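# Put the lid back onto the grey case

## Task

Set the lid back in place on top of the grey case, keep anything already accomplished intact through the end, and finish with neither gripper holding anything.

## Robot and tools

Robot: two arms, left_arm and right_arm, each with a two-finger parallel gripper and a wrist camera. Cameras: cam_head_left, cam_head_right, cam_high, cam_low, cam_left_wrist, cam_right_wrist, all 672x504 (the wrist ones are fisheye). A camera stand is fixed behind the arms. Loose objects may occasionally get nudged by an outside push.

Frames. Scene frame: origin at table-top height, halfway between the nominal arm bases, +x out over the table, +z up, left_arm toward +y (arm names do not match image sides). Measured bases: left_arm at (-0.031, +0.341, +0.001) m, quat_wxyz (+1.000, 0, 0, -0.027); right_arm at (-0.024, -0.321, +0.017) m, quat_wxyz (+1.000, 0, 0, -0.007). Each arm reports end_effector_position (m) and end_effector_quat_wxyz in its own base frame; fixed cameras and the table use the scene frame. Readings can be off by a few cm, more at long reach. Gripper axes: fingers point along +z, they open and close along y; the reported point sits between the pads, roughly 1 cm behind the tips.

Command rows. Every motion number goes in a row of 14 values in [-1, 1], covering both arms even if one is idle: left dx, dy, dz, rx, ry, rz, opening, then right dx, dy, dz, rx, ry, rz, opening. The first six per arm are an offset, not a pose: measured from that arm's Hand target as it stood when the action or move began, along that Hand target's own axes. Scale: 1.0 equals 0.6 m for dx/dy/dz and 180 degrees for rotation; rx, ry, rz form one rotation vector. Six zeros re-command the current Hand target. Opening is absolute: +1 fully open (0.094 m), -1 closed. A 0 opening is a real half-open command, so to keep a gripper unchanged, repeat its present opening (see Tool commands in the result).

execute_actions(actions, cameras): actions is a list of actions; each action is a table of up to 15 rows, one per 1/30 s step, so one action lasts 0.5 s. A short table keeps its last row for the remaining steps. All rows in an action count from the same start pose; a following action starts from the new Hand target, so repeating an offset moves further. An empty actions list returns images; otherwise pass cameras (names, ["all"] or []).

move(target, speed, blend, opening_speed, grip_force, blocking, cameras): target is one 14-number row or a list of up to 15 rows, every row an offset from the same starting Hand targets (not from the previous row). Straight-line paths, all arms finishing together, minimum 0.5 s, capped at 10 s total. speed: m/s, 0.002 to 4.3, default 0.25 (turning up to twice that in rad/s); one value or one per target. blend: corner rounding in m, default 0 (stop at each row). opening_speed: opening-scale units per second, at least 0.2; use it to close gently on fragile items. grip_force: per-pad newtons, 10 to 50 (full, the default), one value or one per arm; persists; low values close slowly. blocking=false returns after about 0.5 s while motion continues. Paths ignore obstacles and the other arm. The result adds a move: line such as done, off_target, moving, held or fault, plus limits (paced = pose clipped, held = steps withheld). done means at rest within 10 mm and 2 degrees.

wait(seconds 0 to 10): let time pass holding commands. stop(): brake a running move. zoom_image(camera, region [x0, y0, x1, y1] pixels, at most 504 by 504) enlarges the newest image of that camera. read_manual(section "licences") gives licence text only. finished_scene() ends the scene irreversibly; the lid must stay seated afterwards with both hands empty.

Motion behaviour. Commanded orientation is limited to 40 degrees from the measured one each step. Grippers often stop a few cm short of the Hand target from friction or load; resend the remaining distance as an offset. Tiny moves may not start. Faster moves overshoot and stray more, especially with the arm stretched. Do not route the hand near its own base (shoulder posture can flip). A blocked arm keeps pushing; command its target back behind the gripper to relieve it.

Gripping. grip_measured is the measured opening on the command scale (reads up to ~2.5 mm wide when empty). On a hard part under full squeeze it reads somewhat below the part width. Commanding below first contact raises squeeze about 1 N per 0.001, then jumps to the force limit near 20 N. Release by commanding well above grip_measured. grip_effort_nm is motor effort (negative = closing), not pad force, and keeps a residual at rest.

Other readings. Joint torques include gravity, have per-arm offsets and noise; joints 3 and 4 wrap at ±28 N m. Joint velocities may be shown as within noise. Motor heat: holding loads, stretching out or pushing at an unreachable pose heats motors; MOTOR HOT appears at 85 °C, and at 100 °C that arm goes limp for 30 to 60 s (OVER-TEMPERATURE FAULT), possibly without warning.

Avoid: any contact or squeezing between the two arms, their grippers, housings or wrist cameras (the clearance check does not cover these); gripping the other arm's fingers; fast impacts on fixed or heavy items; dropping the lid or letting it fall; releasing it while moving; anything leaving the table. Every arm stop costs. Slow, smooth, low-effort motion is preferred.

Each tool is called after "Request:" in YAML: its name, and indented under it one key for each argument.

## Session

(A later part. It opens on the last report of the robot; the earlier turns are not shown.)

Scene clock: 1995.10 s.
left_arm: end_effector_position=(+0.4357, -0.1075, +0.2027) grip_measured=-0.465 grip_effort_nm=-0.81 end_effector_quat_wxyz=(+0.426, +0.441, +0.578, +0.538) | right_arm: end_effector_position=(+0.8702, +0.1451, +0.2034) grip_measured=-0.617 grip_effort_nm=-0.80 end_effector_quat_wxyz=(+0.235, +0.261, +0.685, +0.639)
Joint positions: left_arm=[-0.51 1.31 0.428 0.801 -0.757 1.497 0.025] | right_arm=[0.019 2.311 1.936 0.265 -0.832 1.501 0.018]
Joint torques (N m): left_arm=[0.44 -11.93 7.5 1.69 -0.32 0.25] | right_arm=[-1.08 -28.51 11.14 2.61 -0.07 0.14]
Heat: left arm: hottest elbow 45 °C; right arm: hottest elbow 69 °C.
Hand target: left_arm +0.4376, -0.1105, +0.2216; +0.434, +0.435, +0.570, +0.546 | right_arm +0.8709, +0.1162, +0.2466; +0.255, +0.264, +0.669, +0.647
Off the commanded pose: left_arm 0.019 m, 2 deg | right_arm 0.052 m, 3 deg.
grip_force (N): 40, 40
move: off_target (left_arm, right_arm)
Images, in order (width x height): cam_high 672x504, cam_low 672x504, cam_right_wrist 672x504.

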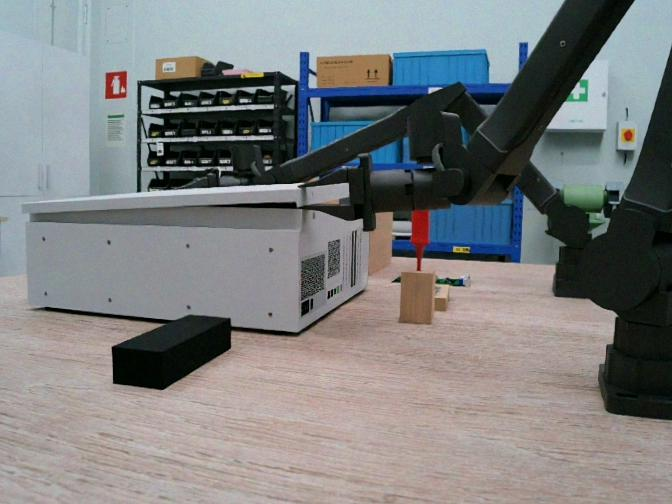

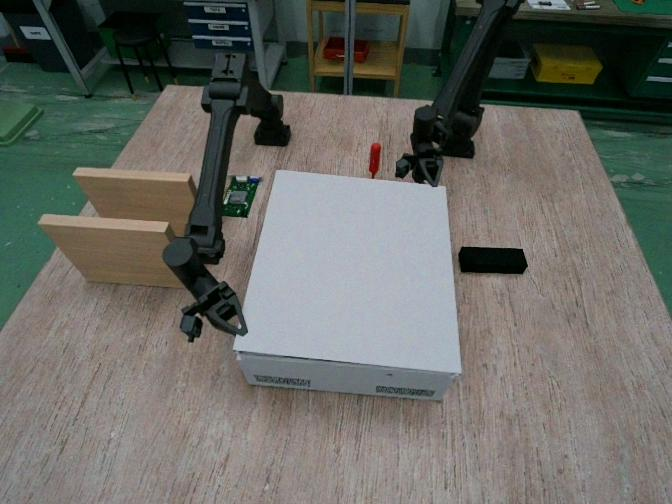

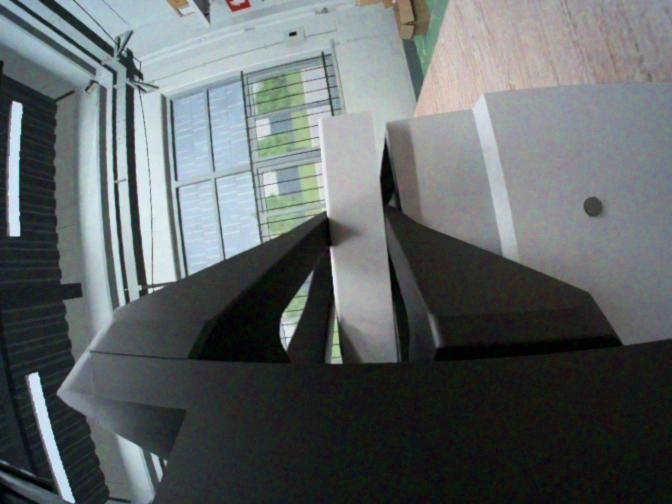

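Request:
move:
  target: [0, 0, 0, 0, 0, 0, -0.65, -0.0007, 0, -0.0154, 0, 0, 0, -0.75]
  speed: 0.05
  cameras: ["cam_high", "cam_low", "cam_head_left"]

Request:
zoom_image:
  camera: "cam_high"
  region: [0, 175, 120, 265]

Request:
zoom_image:
  camera: "cam_low"
  region: [200, 290, 480, 410]

Scene clock: 2010.30 s.
left_arm: end_effector_position=(+0.4353, -0.1094, +0.2027) grip_measured=-0.465 grip_effort_nm=-0.81 end_effector_quat_wxyz=(+0.428, +0.443, +0.577, +0.537) | right_arm: end_effector_position=(+0.8660, +0.1395, +0.2019) grip_measured=-0.617 grip_effort_nm=-0.80 end_effector_quat_wxyz=(+0.236, +0.263, +0.685, +0.637)
Joint positions: left_arm=[-0.514 1.31 0.428 0.801 -0.756 1.497 0.025] | right_arm=[0.013 2.298 1.91 0.272 -0.834 1.497 0.018]
Joint torques (N m): left_arm=[0.73 -11.75 7.5 1.69 -0.34 0.25] | right_arm=[-1.26 -28.75 10.74 2.65 -0.4 0.18]
Heat: left arm: hottest elbow 45 °C; right arm: hottest elbow 65 °C.
Hand target: left_arm +0.4376, -0.1104, +0.2216; +0.434, +0.435, +0.570, +0.546 | right_arm +0.8649, +0.1091, +0.2470; +0.255, +0.264, +0.669, +0.647
Off the commanded pose: left_arm 0.019 m, 2 deg | right_arm 0.054 m, 3 deg.
grip_force (N): 40, 40
move: off_target (left_arm, right_arm)
Images, in order (width x height): cam_head_left 672x504, cam_high 672x504, cam_low 672x504.

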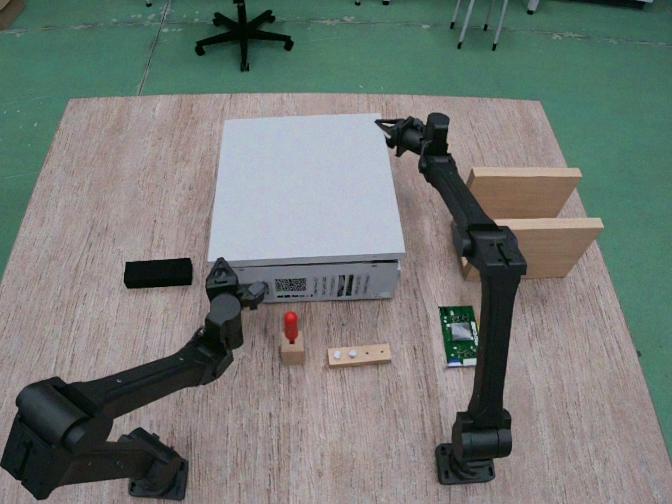

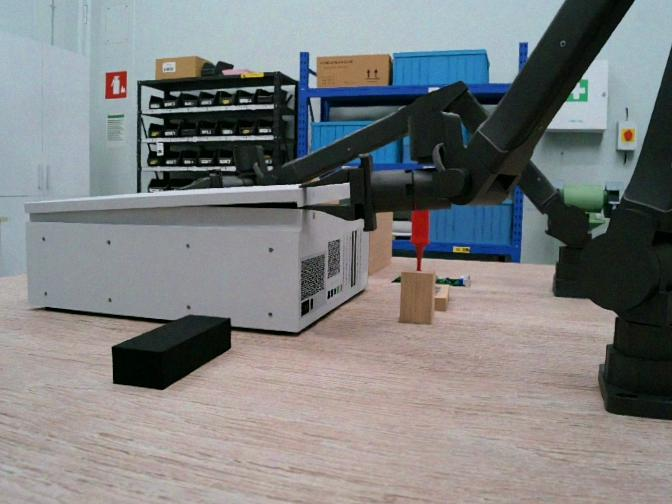

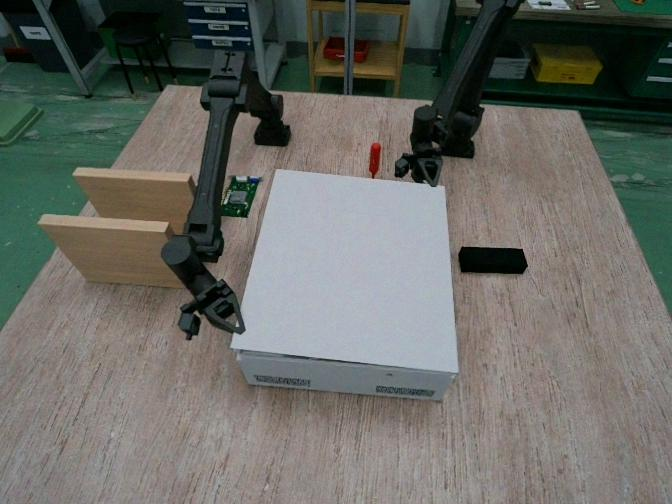

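Scaled by 4.200 from the camera's 672x504 image, which has a finer 960x720 frame.

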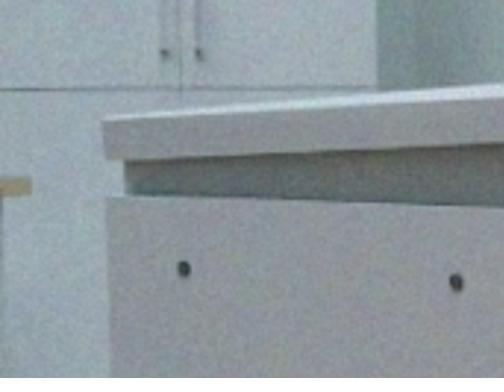

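Scaled by 1.800 from the camera's 672x504 image, which has a finer 960x720 frame.

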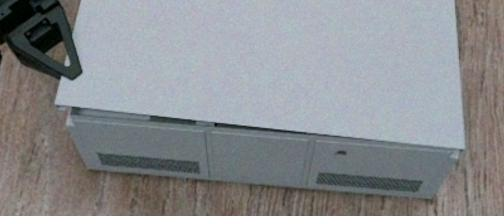

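Request:
move:
  target: [0, 0, 0, 0, 0, 0, -0.3, 0, 0, 0, 0, 0, 0, -0.75]
  speed: 0.05
  opening_speed: 0.3
  cameras: ["cam_head_left", "cam_high", "cam_left_wrist"]

Request:
zoom_image:
  camera: "cam_high"
  region: [260, 160, 380, 250]

Scene clock: 2040.77 s.
left_arm: end_effector_position=(+0.4348, -0.1093, +0.2054) grip_measured=-0.303 grip_effort_nm=0.15 end_effector_quat_wxyz=(+0.427, +0.444, +0.574, +0.539) | right_arm: end_effector_position=(+0.8660, +0.1395, +0.2022) grip_measured=-0.617 grip_effort_nm=-0.80 end_effector_quat_wxyz=(+0.236, +0.263, +0.685, +0.637)
Joint positions: left_arm=[-0.515 1.303 0.428 0.801 -0.756 1.508 0.033] | right_arm=[0.013 2.297 1.91 0.272 -0.834 1.497 0.018]
Joint torques (N m): left_arm=[0.91 -11.11 7.51 1.72 -0.33 0.13] | right_arm=[-1.38 -28.57 10.8 2.8 -0.41 0.18]
Heat: left arm: hottest elbow 45 °C; right arm: hottest elbow 60 °C.
Hand target: left_arm +0.4376, -0.1105, +0.2215; +0.433, +0.435, +0.570, +0.546 | right_arm +0.8649, +0.1091, +0.2471; +0.255, +0.264, +0.669, +0.647
Off the commanded pose: left_arm 0.017 m, 2 deg | right_arm 0.054 m, 3 deg.
grip_force (N): 40, 40
move: off_target (left_arm, right_arm)
Images, in order (width x height): cam_head_left 672x504, cam_high 672x504, cam_left_wrist 672x504.

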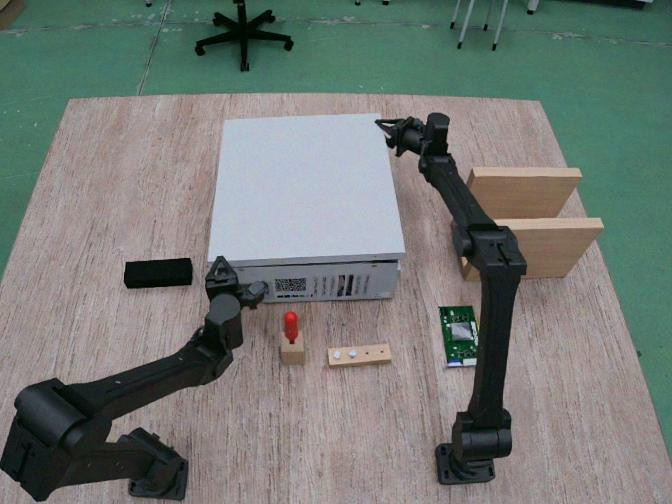

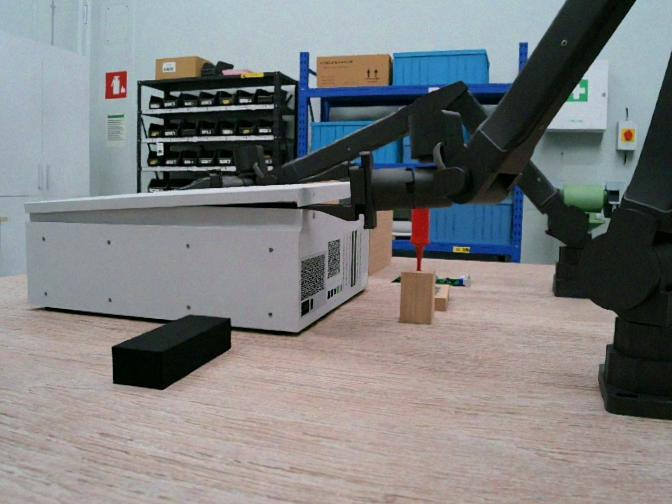

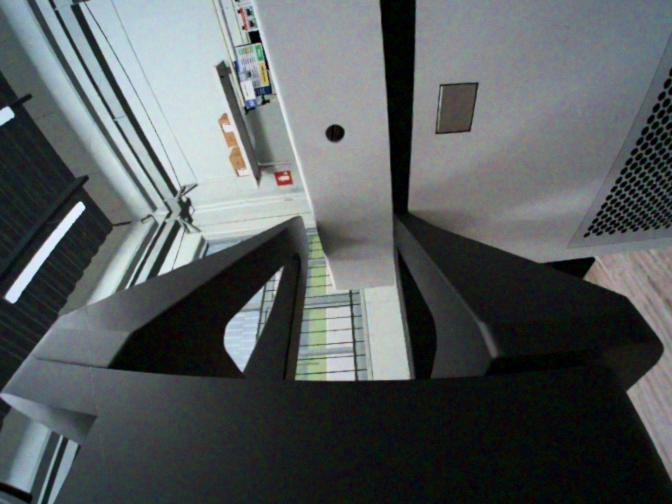

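Scaled by 4.200 from the camera's 672x504 image, which has a finer 960x720 frame.

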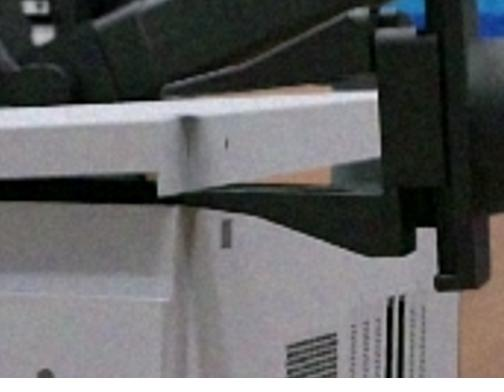

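Request:
move:
  target: [0, 0, -0.0167, 0, 0, 0, -0.3, 0, 0, 0, 0, 0, 0, -0.75]
  speed: 0.04
  cameras: ["cam_low", "cam_high", "cam_left_wrist"]

Request:
zoom_image:
  camera: "cam_high"
  region: [260, 160, 380, 250]

Scene clock: 2049.73 s.
left_arm: end_effector_position=(+0.4312, -0.1125, +0.2076) grip_measured=-0.302 grip_effort_nm=0.13 end_effector_quat_wxyz=(+0.425, +0.443, +0.575, +0.541) | right_arm: end_effector_position=(+0.8652, +0.1393, +0.2020) grip_measured=-0.617 grip_effort_nm=-0.80 end_effector_quat_wxyz=(+0.235, +0.262, +0.686, +0.637)
Joint positions: left_arm=[-0.532 1.294 0.428 0.79 -0.779 1.509 0.033] | right_arm=[0.012 2.296 1.908 0.272 -0.837 1.497 0.018]
Joint torques (N m): left_arm=[0.44 -11.93 6.42 1.94 -0.32 0.11] | right_arm=[-1.26 -28.4 10.88 2.77 -0.25 0.19]
Heat: left arm: hottest elbow 45 °C; right arm: hottest elbow 59 °C.
Hand target: left_arm +0.4279, -0.1129, +0.2219; +0.434, +0.435, +0.569, +0.546 | right_arm +0.8649, +0.1092, +0.2472; +0.255, +0.264, +0.669, +0.647
Off the commanded pose: left_arm 0.015 m, 2 deg | right_arm 0.054 m, 3 deg.
grip_force (N): 40, 40
move: off_target (left_arm, right_arm)
Images, in order (width x height): cam_high 672x504, cam_low 672x504, cam_left_wrist 672x504.

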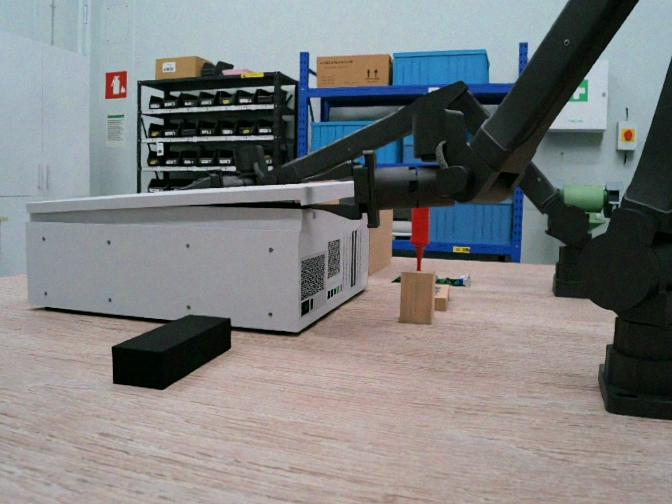

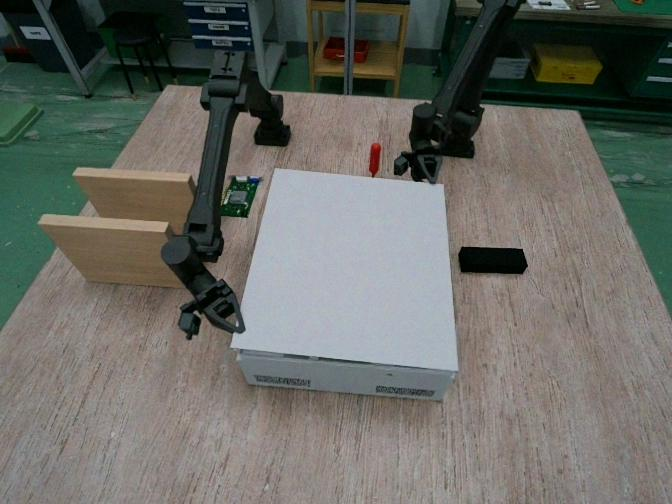

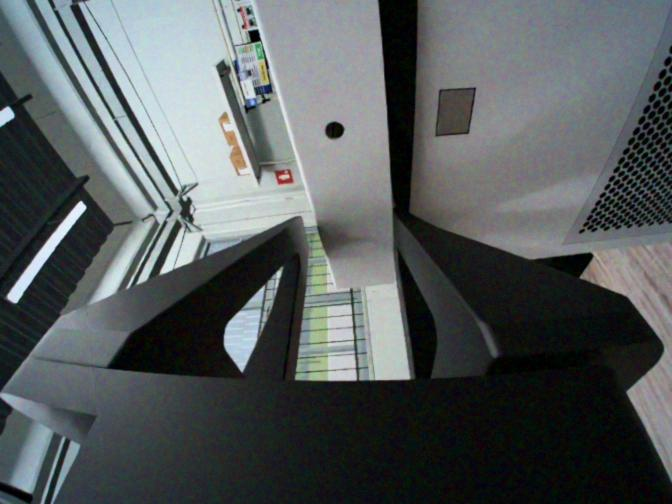

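Scaled by 4.200 from the camera's 672x504 image, which has a finer 960x720 frame.

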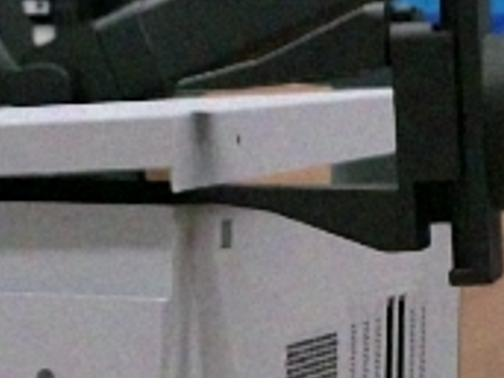

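Request:
move:
  target: [0.0034, 0, -0.0163, 0, 0, 0, -0.3, 0, 0, 0, 0, 0, 0, -0.75]
  speed: 0.04
  cameras: ["cam_low", "cam_high", "cam_left_wrist"]

Request:
zoom_image:
  camera: "cam_high"
  region: [260, 160, 380, 250]

Request:
zoom_image:
  camera: "cam_high"
  region: [0, 175, 120, 265]

Request:
zoom_image:
  camera: "cam_low"
  region: [200, 290, 480, 410]

Scene clock: 2066.23 s.
left_arm: end_effector_position=(+0.4219, -0.1133, +0.2093) grip_measured=-0.302 grip_effort_nm=0.13 end_effector_quat_wxyz=(+0.425, +0.443, +0.574, +0.542) | right_arm: end_effector_position=(+0.8643, +0.1387, +0.2019) grip_measured=-0.617 grip_effort_nm=-0.80 end_effector_quat_wxyz=(+0.234, +0.262, +0.686, +0.638)
Joint positions: left_arm=[-0.55 1.267 0.411 0.782 -0.798 1.51 0.033] | right_arm=[0.011 2.295 1.905 0.272 -0.841 1.497 0.018]
Joint torques (N m): left_arm=[0.21 -11.75 6.27 1.92 -0.32 0.07] | right_arm=[-1.26 -28.57 11.02 2.77 -0.13 0.18]
Heat: left arm: hottest elbow 44 °C; right arm: hottest elbow 59 °C.
Hand target: left_arm +0.4179, -0.1134, +0.2221; +0.434, +0.435, +0.570, +0.546 | right_arm +0.8650, +0.1090, +0.2472; +0.255, +0.264, +0.669, +0.647
Off the commanded pose: left_arm 0.013 m, 1 deg | right_arm 0.054 m, 3 deg.
grip_force (N): 40, 40
move: off_target (left_arm, right_arm)
Images, in order (width x height): cam_high 672x504, cam_low 672x504, cam_left_wrist 672x504.

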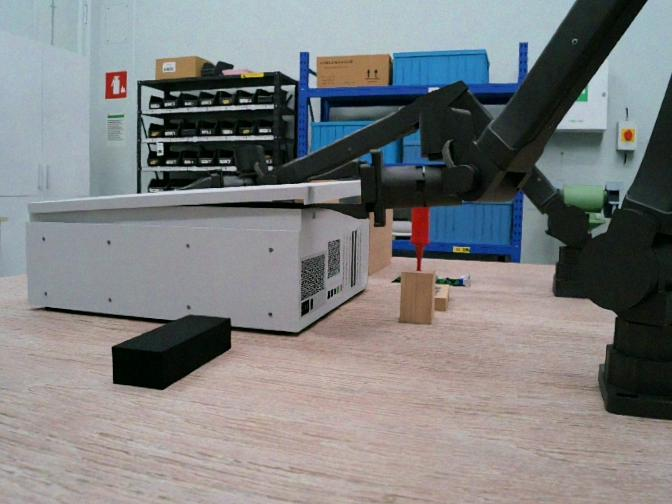

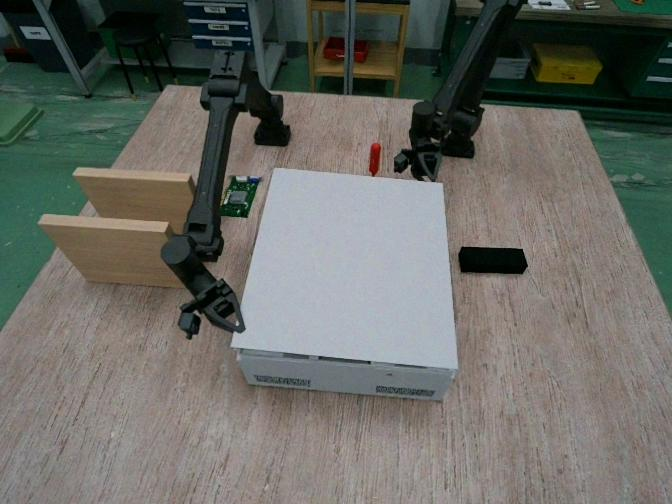

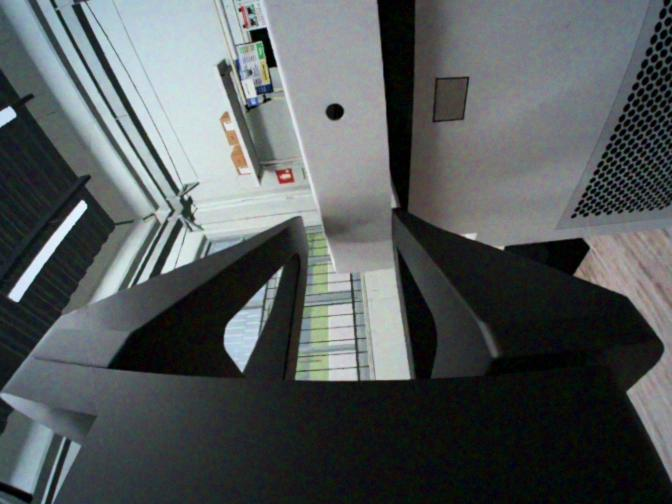

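Scaled by 4.200 from the camera's 672x504 image, which has a finer 960x720 frame.

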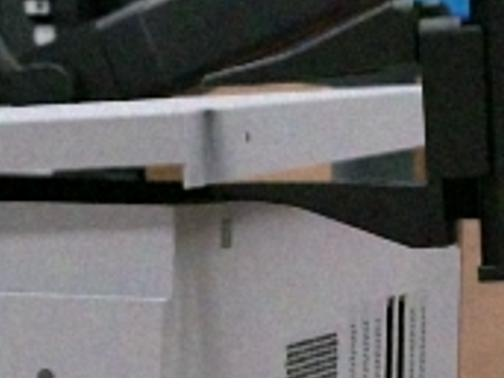

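Scaled by 4.200 from the camera's 672x504 image, which has a finer 960x720 frame.

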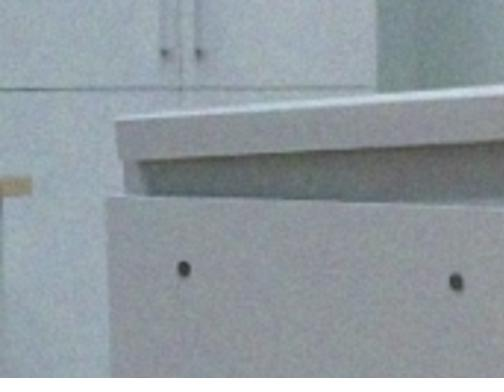

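Scaled by 1.800 from the camera's 672x504 image, which has a finer 960x720 frame.

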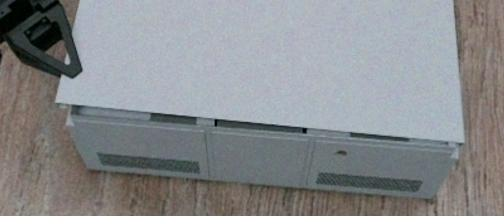

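Request:
zoom_image:
  camera: "cam_low"
  region: [380, 320, 480, 395]

Request:
zoom_image:
  camera: "cam_low"
  region: [220, 320, 320, 395]

Request:
zoom_image:
  camera: "cam_low"
  region: [300, 320, 400, 395]

Scaled by 5.040 from the camera's 672x504 image, which has a finer 960x720 frame.

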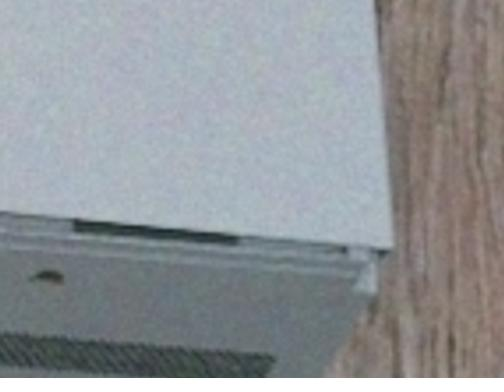

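Scaled by 5.040 from the camera's 672x504 image, which has a finer 960x720 frame.

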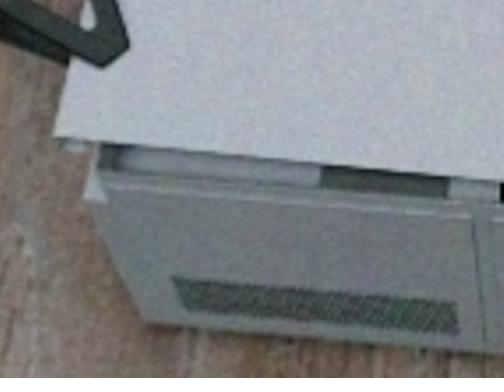

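Scaled by 5.040 from the camera's 672x504 image, which has a finer 960x720 frame.

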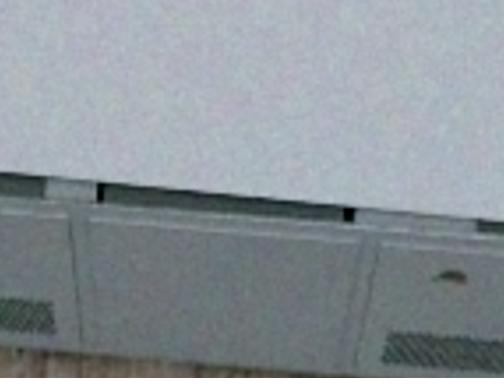

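Request:
zoom_image:
  camera: "cam_low"
  region: [225, 335, 275, 375]

Request:
zoom_image:
  camera: "cam_low"
  region: [420, 350, 470, 390]

Scaled by 10.080 from the camera's 672x504 image, which has a finer 960x720 frame.

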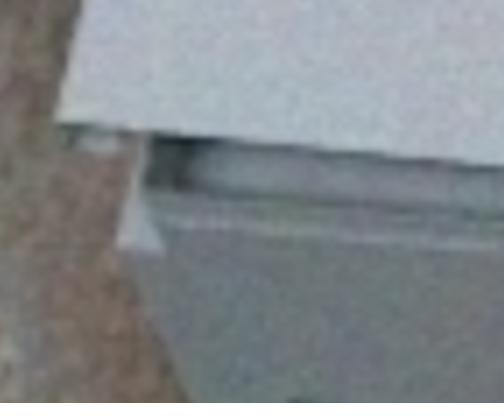

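Scaled by 10.080 from the camera's 672x504 image, which has a finer 960x720 frame.

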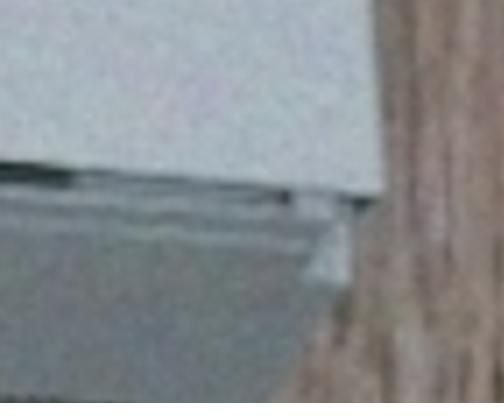

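Request:
execute_actions:
  actions: []

Request:
zoom_image:
  camera: "cam_right_wrist"
  region: [300, 80, 540, 260]

Request:
zoom_image:
  camera: "cam_left_wrist"
  region: [230, 120, 500, 300]

Scene clock: 2110.97 s.
left_arm: end_effector_position=(+0.4219, -0.1133, +0.2094) grip_measured=-0.302 grip_effort_nm=0.13 end_effector_quat_wxyz=(+0.425, +0.443, +0.574, +0.542) | right_arm: end_effector_position=(+0.8643, +0.1387, +0.2019) grip_measured=-0.617 grip_effort_nm=-0.80 end_effector_quat_wxyz=(+0.234, +0.262, +0.686, +0.638)
Joint positions: left_arm=[-0.55 1.266 0.411 0.782 -0.798 1.51 0.033] | right_arm=[0.011 2.295 1.905 0.272 -0.841 1.497 0.018]
Joint velocities: within noise
Joint torques (N m): left_arm=[0.38 -11.69 6.3 1.89 -0.33 0.08] | right_arm=[-1.2 -28.4 11.06 2.77 -0.12 0.19]
Heat: left arm: hottest elbow 43 °C; right arm: hottest elbow 55 °C.
Hand target: left_arm +0.4179, -0.1133, +0.2222; +0.434, +0.435, +0.569, +0.546 | right_arm +0.8650, +0.1090, +0.2472; +0.255, +0.264, +0.669, +0.647
Tool commands: left_gripper/opening=-0.3 right_gripper/opening=-0.75
Off the commanded pose: left_arm 0.013 m, 1 deg | right_arm 0.054 m, 3 deg.
grip_force (N): 40, 40

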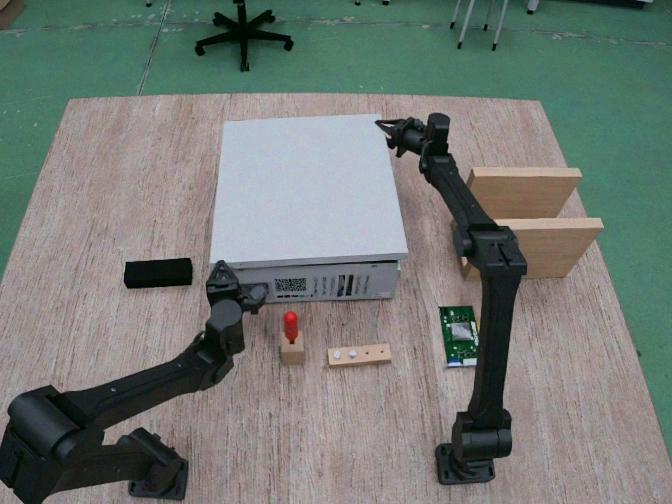

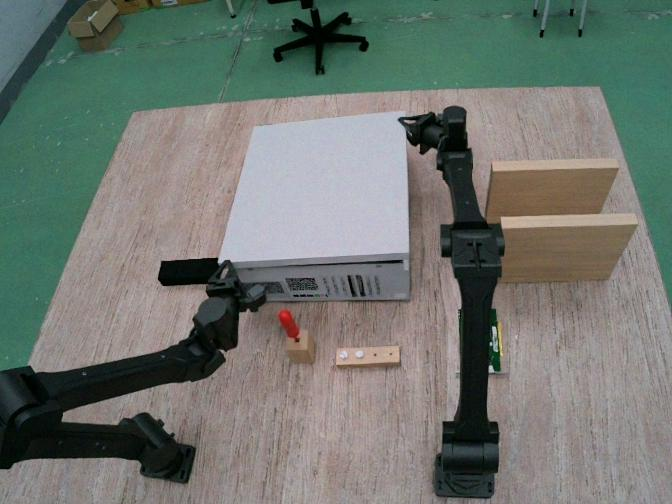

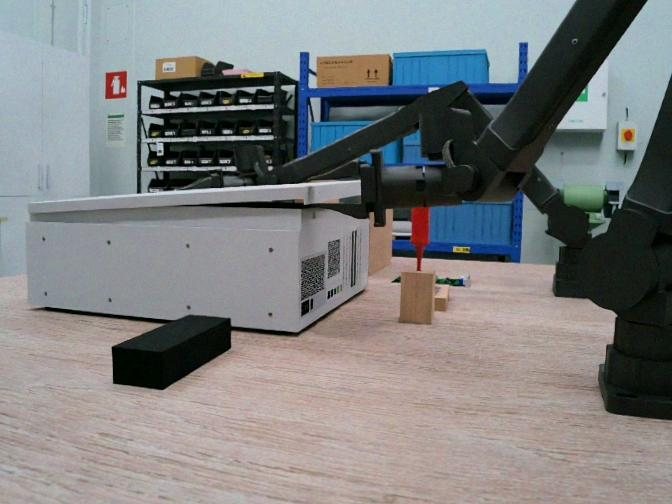

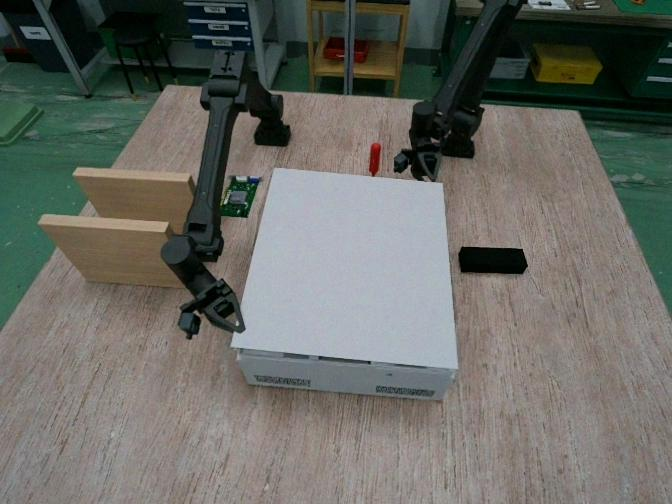

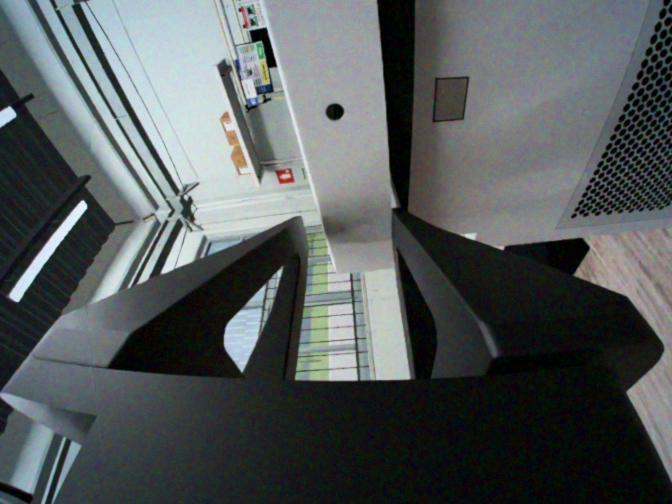

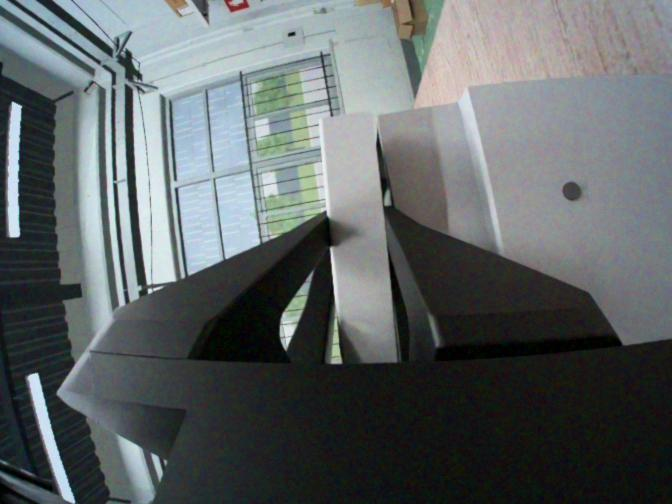

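Scaled by 2.100 from the camera's 672x504 image, which has a finer 960x720 frame.

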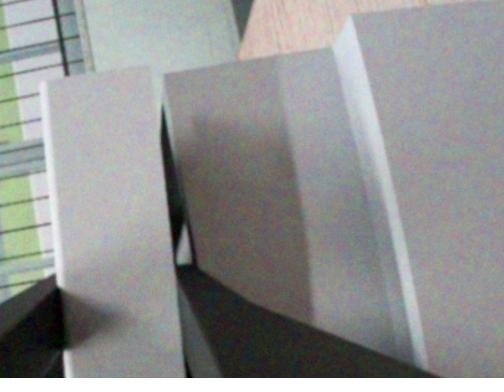

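Scaled by 1.867 from the camera's 672x504 image, which has a finer 960x720 frame.

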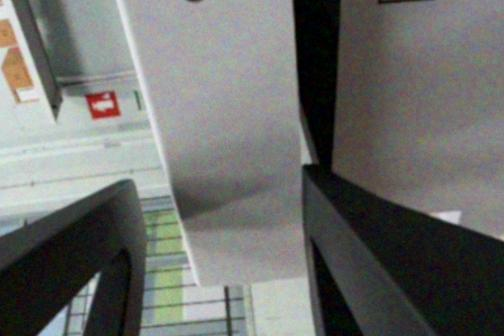

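Request:
move:
  target: [0.01836, 0, -0.00638, 0, 0, 0, -0.3, 0, 0, 0, 0, 0, 0, -0.75]
  speed: 0.04
  cameras: ["cam_low", "cam_high", "cam_left_wrist"]

Request:
zoom_image:
  camera: "cam_high"
  region: [260, 160, 380, 250]

Request:
zoom_image:
  camera: "cam_high"
  region: [0, 175, 120, 265]

Request:
zoom_image:
  camera: "cam_low"
  region: [200, 290, 480, 410]

Scene clock: 2180.83 s.
left_arm: end_effector_position=(+0.4141, -0.1087, +0.2205) grip_measured=-0.302 grip_effort_nm=0.13 end_effector_quat_wxyz=(+0.437, +0.434, +0.571, +0.542) | right_arm: end_effector_position=(+0.8643, +0.1387, +0.2109) grip_measured=-0.617 grip_effort_nm=-0.81 end_effector_quat_wxyz=(+0.253, +0.242, +0.687, +0.637)
Joint positions: left_arm=[-0.548 1.217 0.392 0.782 -0.79 1.512 0.033] | right_arm=[0.011 2.289 1.905 0.293 -0.841 1.463 0.018]
Joint torques (N m): left_arm=[1.38 -9.64 6.02 1.61 0 0.08] | right_arm=[-1.26 -27.69 11.11 1.88 -0.13 0.5]
Heat: left arm: hottest elbow 42 °C; right arm: hottest elbow 53 °C.
Hand target: left_arm +0.4115, -0.1037, +0.2221; +0.434, +0.435, +0.569, +0.546 | right_arm +0.8650, +0.1090, +0.2471; +0.255, +0.264, +0.669, +0.647
Off the commanded pose: left_arm 0.006 m, 1 deg | right_arm 0.047 m, 4 deg.
grip_force (N): 40, 40
move: off_target (right_arm)
Images, in order (width x height): cam_high 672x504, cam_low 672x504, cam_left_wrist 672x504.

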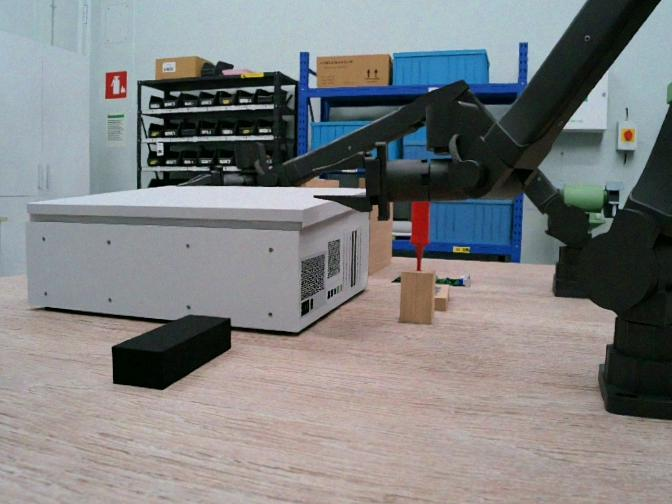

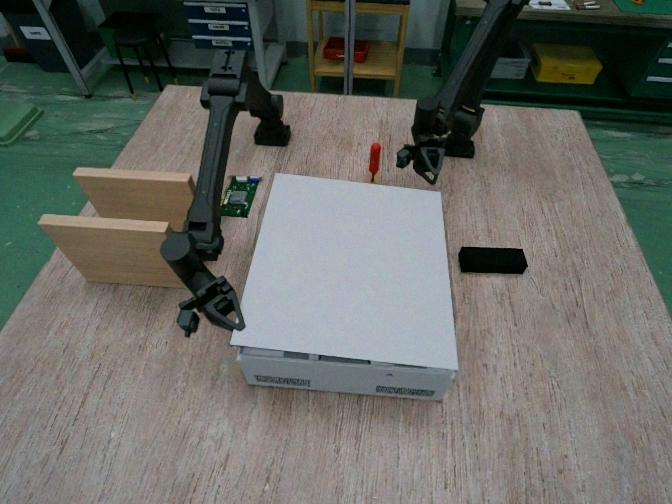

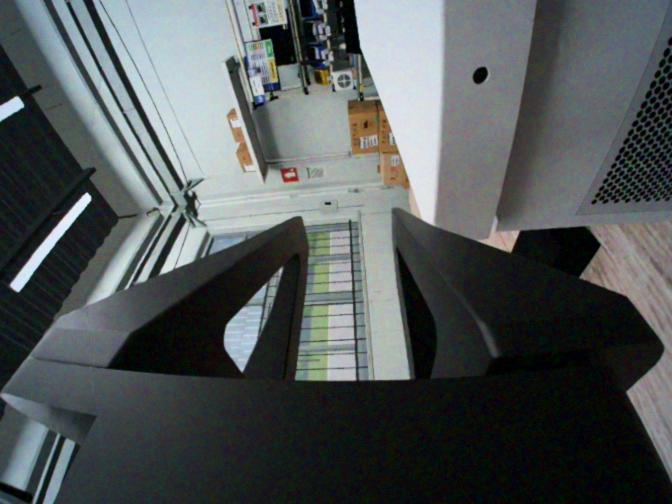

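Scaled by 4.200 from the camera's 672x504 image, which has a finer 960x720 frame.

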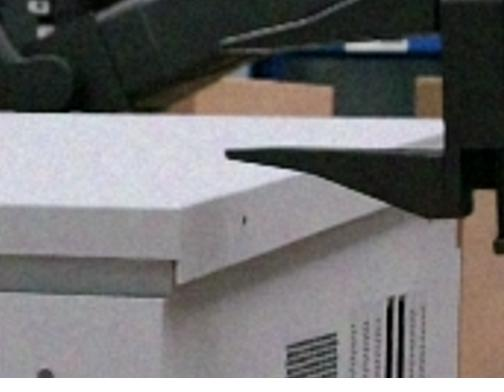

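Scaled by 4.200 from the camera's 672x504 image, which has a finer 960x720 frame.

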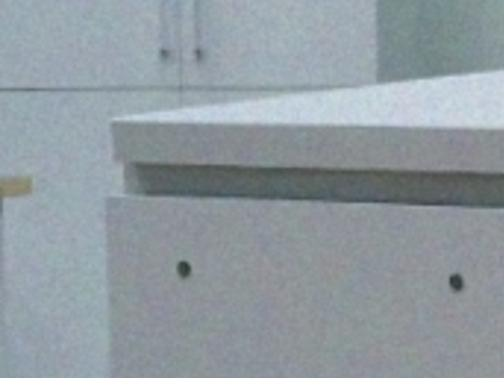

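Scaled by 1.800 from the camera's 672x504 image, which has a finer 960x720 frame.

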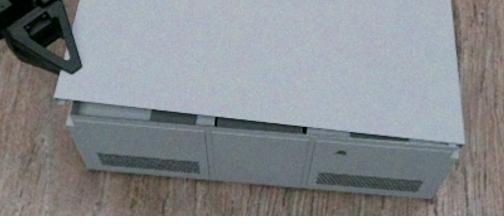

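Request:
execute_actions:
  actions: []

Request:
zoom_image:
  camera: "cam_head_left"
  region: [190, 230, 430, 320]

Request:
zoom_image:
  camera: "cam_head_right"
  region: [200, 230, 440, 320]

Request:
zoom_image:
  camera: "cam_head_right"
  region: [370, 90, 470, 290]

Scene clock: 2190.30 s.
left_arm: end_effector_position=(+0.4141, -0.1087, +0.2205) grip_measured=-0.302 grip_effort_nm=0.13 end_effector_quat_wxyz=(+0.437, +0.434, +0.571, +0.542) | right_arm: end_effector_position=(+0.8643, +0.1387, +0.2109) grip_measured=-0.617 grip_effort_nm=-0.81 end_effector_quat_wxyz=(+0.253, +0.242, +0.687, +0.637)
Joint positions: left_arm=[-0.548 1.217 0.392 0.782 -0.79 1.512 0.033] | right_arm=[0.011 2.289 1.905 0.293 -0.841 1.463 0.018]
Joint velocities: within noise
Joint torques (N m): left_arm=[1.49 -9.64 5.97 1.58 -0.01 0.07] | right_arm=[-1.32 -27.63 11.15 1.87 -0.13 0.5]
Heat: left arm: hottest elbow 42 °C; right arm: hottest elbow 53 °C.
Hand target: left_arm +0.4115, -0.1037, +0.2221; +0.434, +0.435, +0.569, +0.546 | right_arm +0.8650, +0.1090, +0.2471; +0.255, +0.264, +0.669, +0.647
Tool commands: left_gripper/opening=-0.3 right_gripper/opening=-0.75
Off the commanded pose: left_arm 0.006 m, 1 deg | right_arm 0.047 m, 4 deg.
grip_force (N): 40, 40

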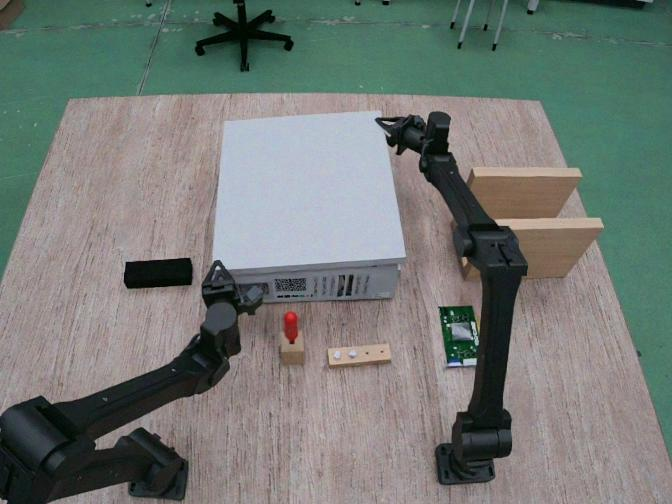

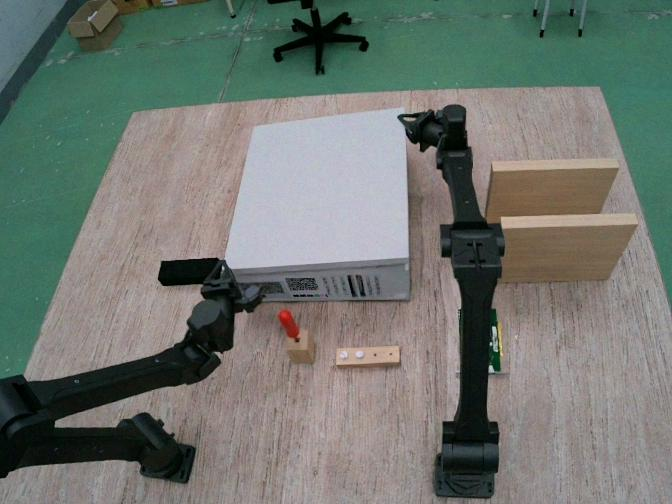

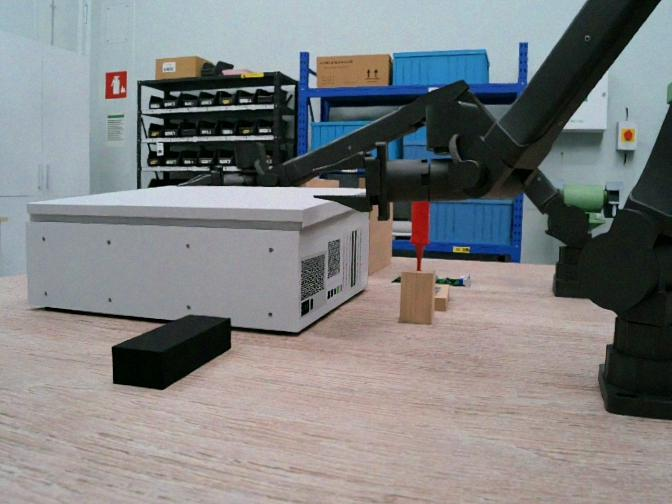

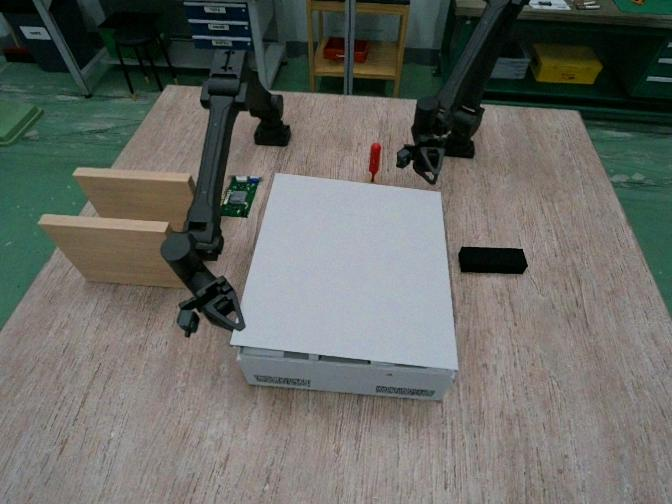

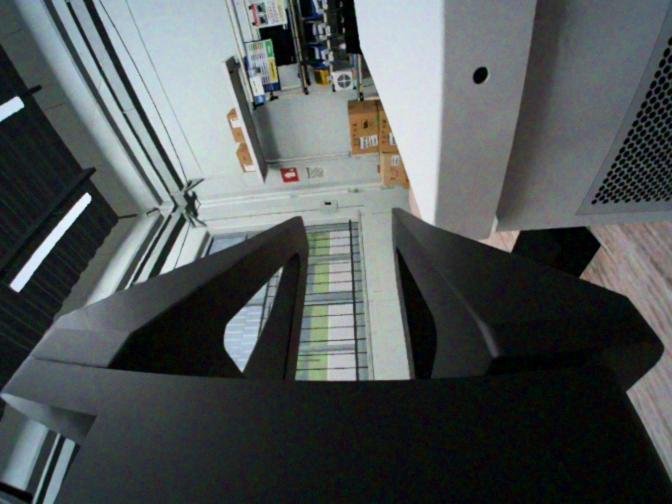

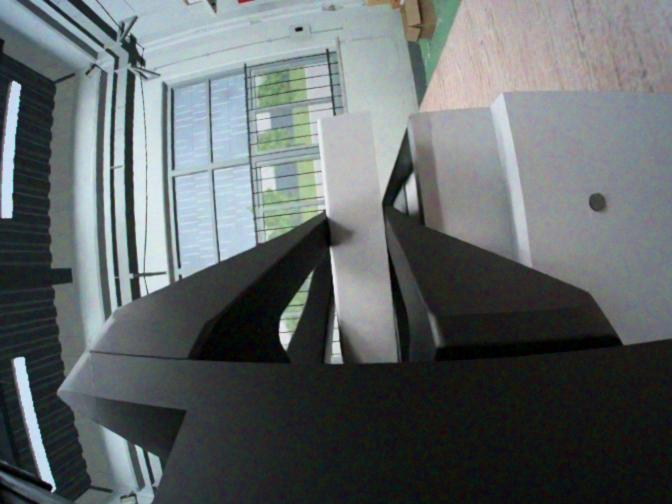

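Scaled by 2.100 from the camera's 672x504 image, which has a finer 960x720 frame.

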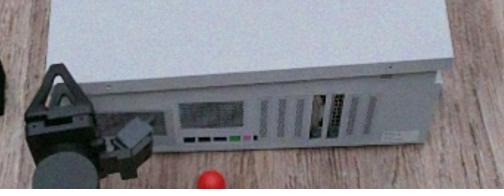

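Scaled by 2.100 from the camera's 672x504 image, which has a finer 960x720 frame.

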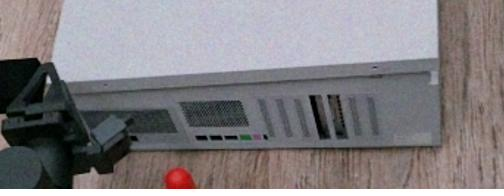

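Scaled by 2.520 from the camera's 672x504 image, which has a finer 960x720 frame.

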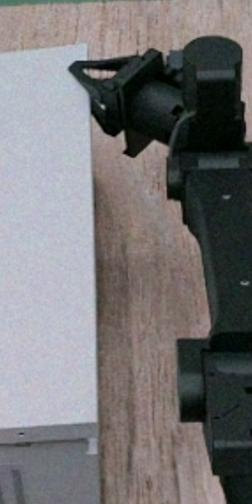

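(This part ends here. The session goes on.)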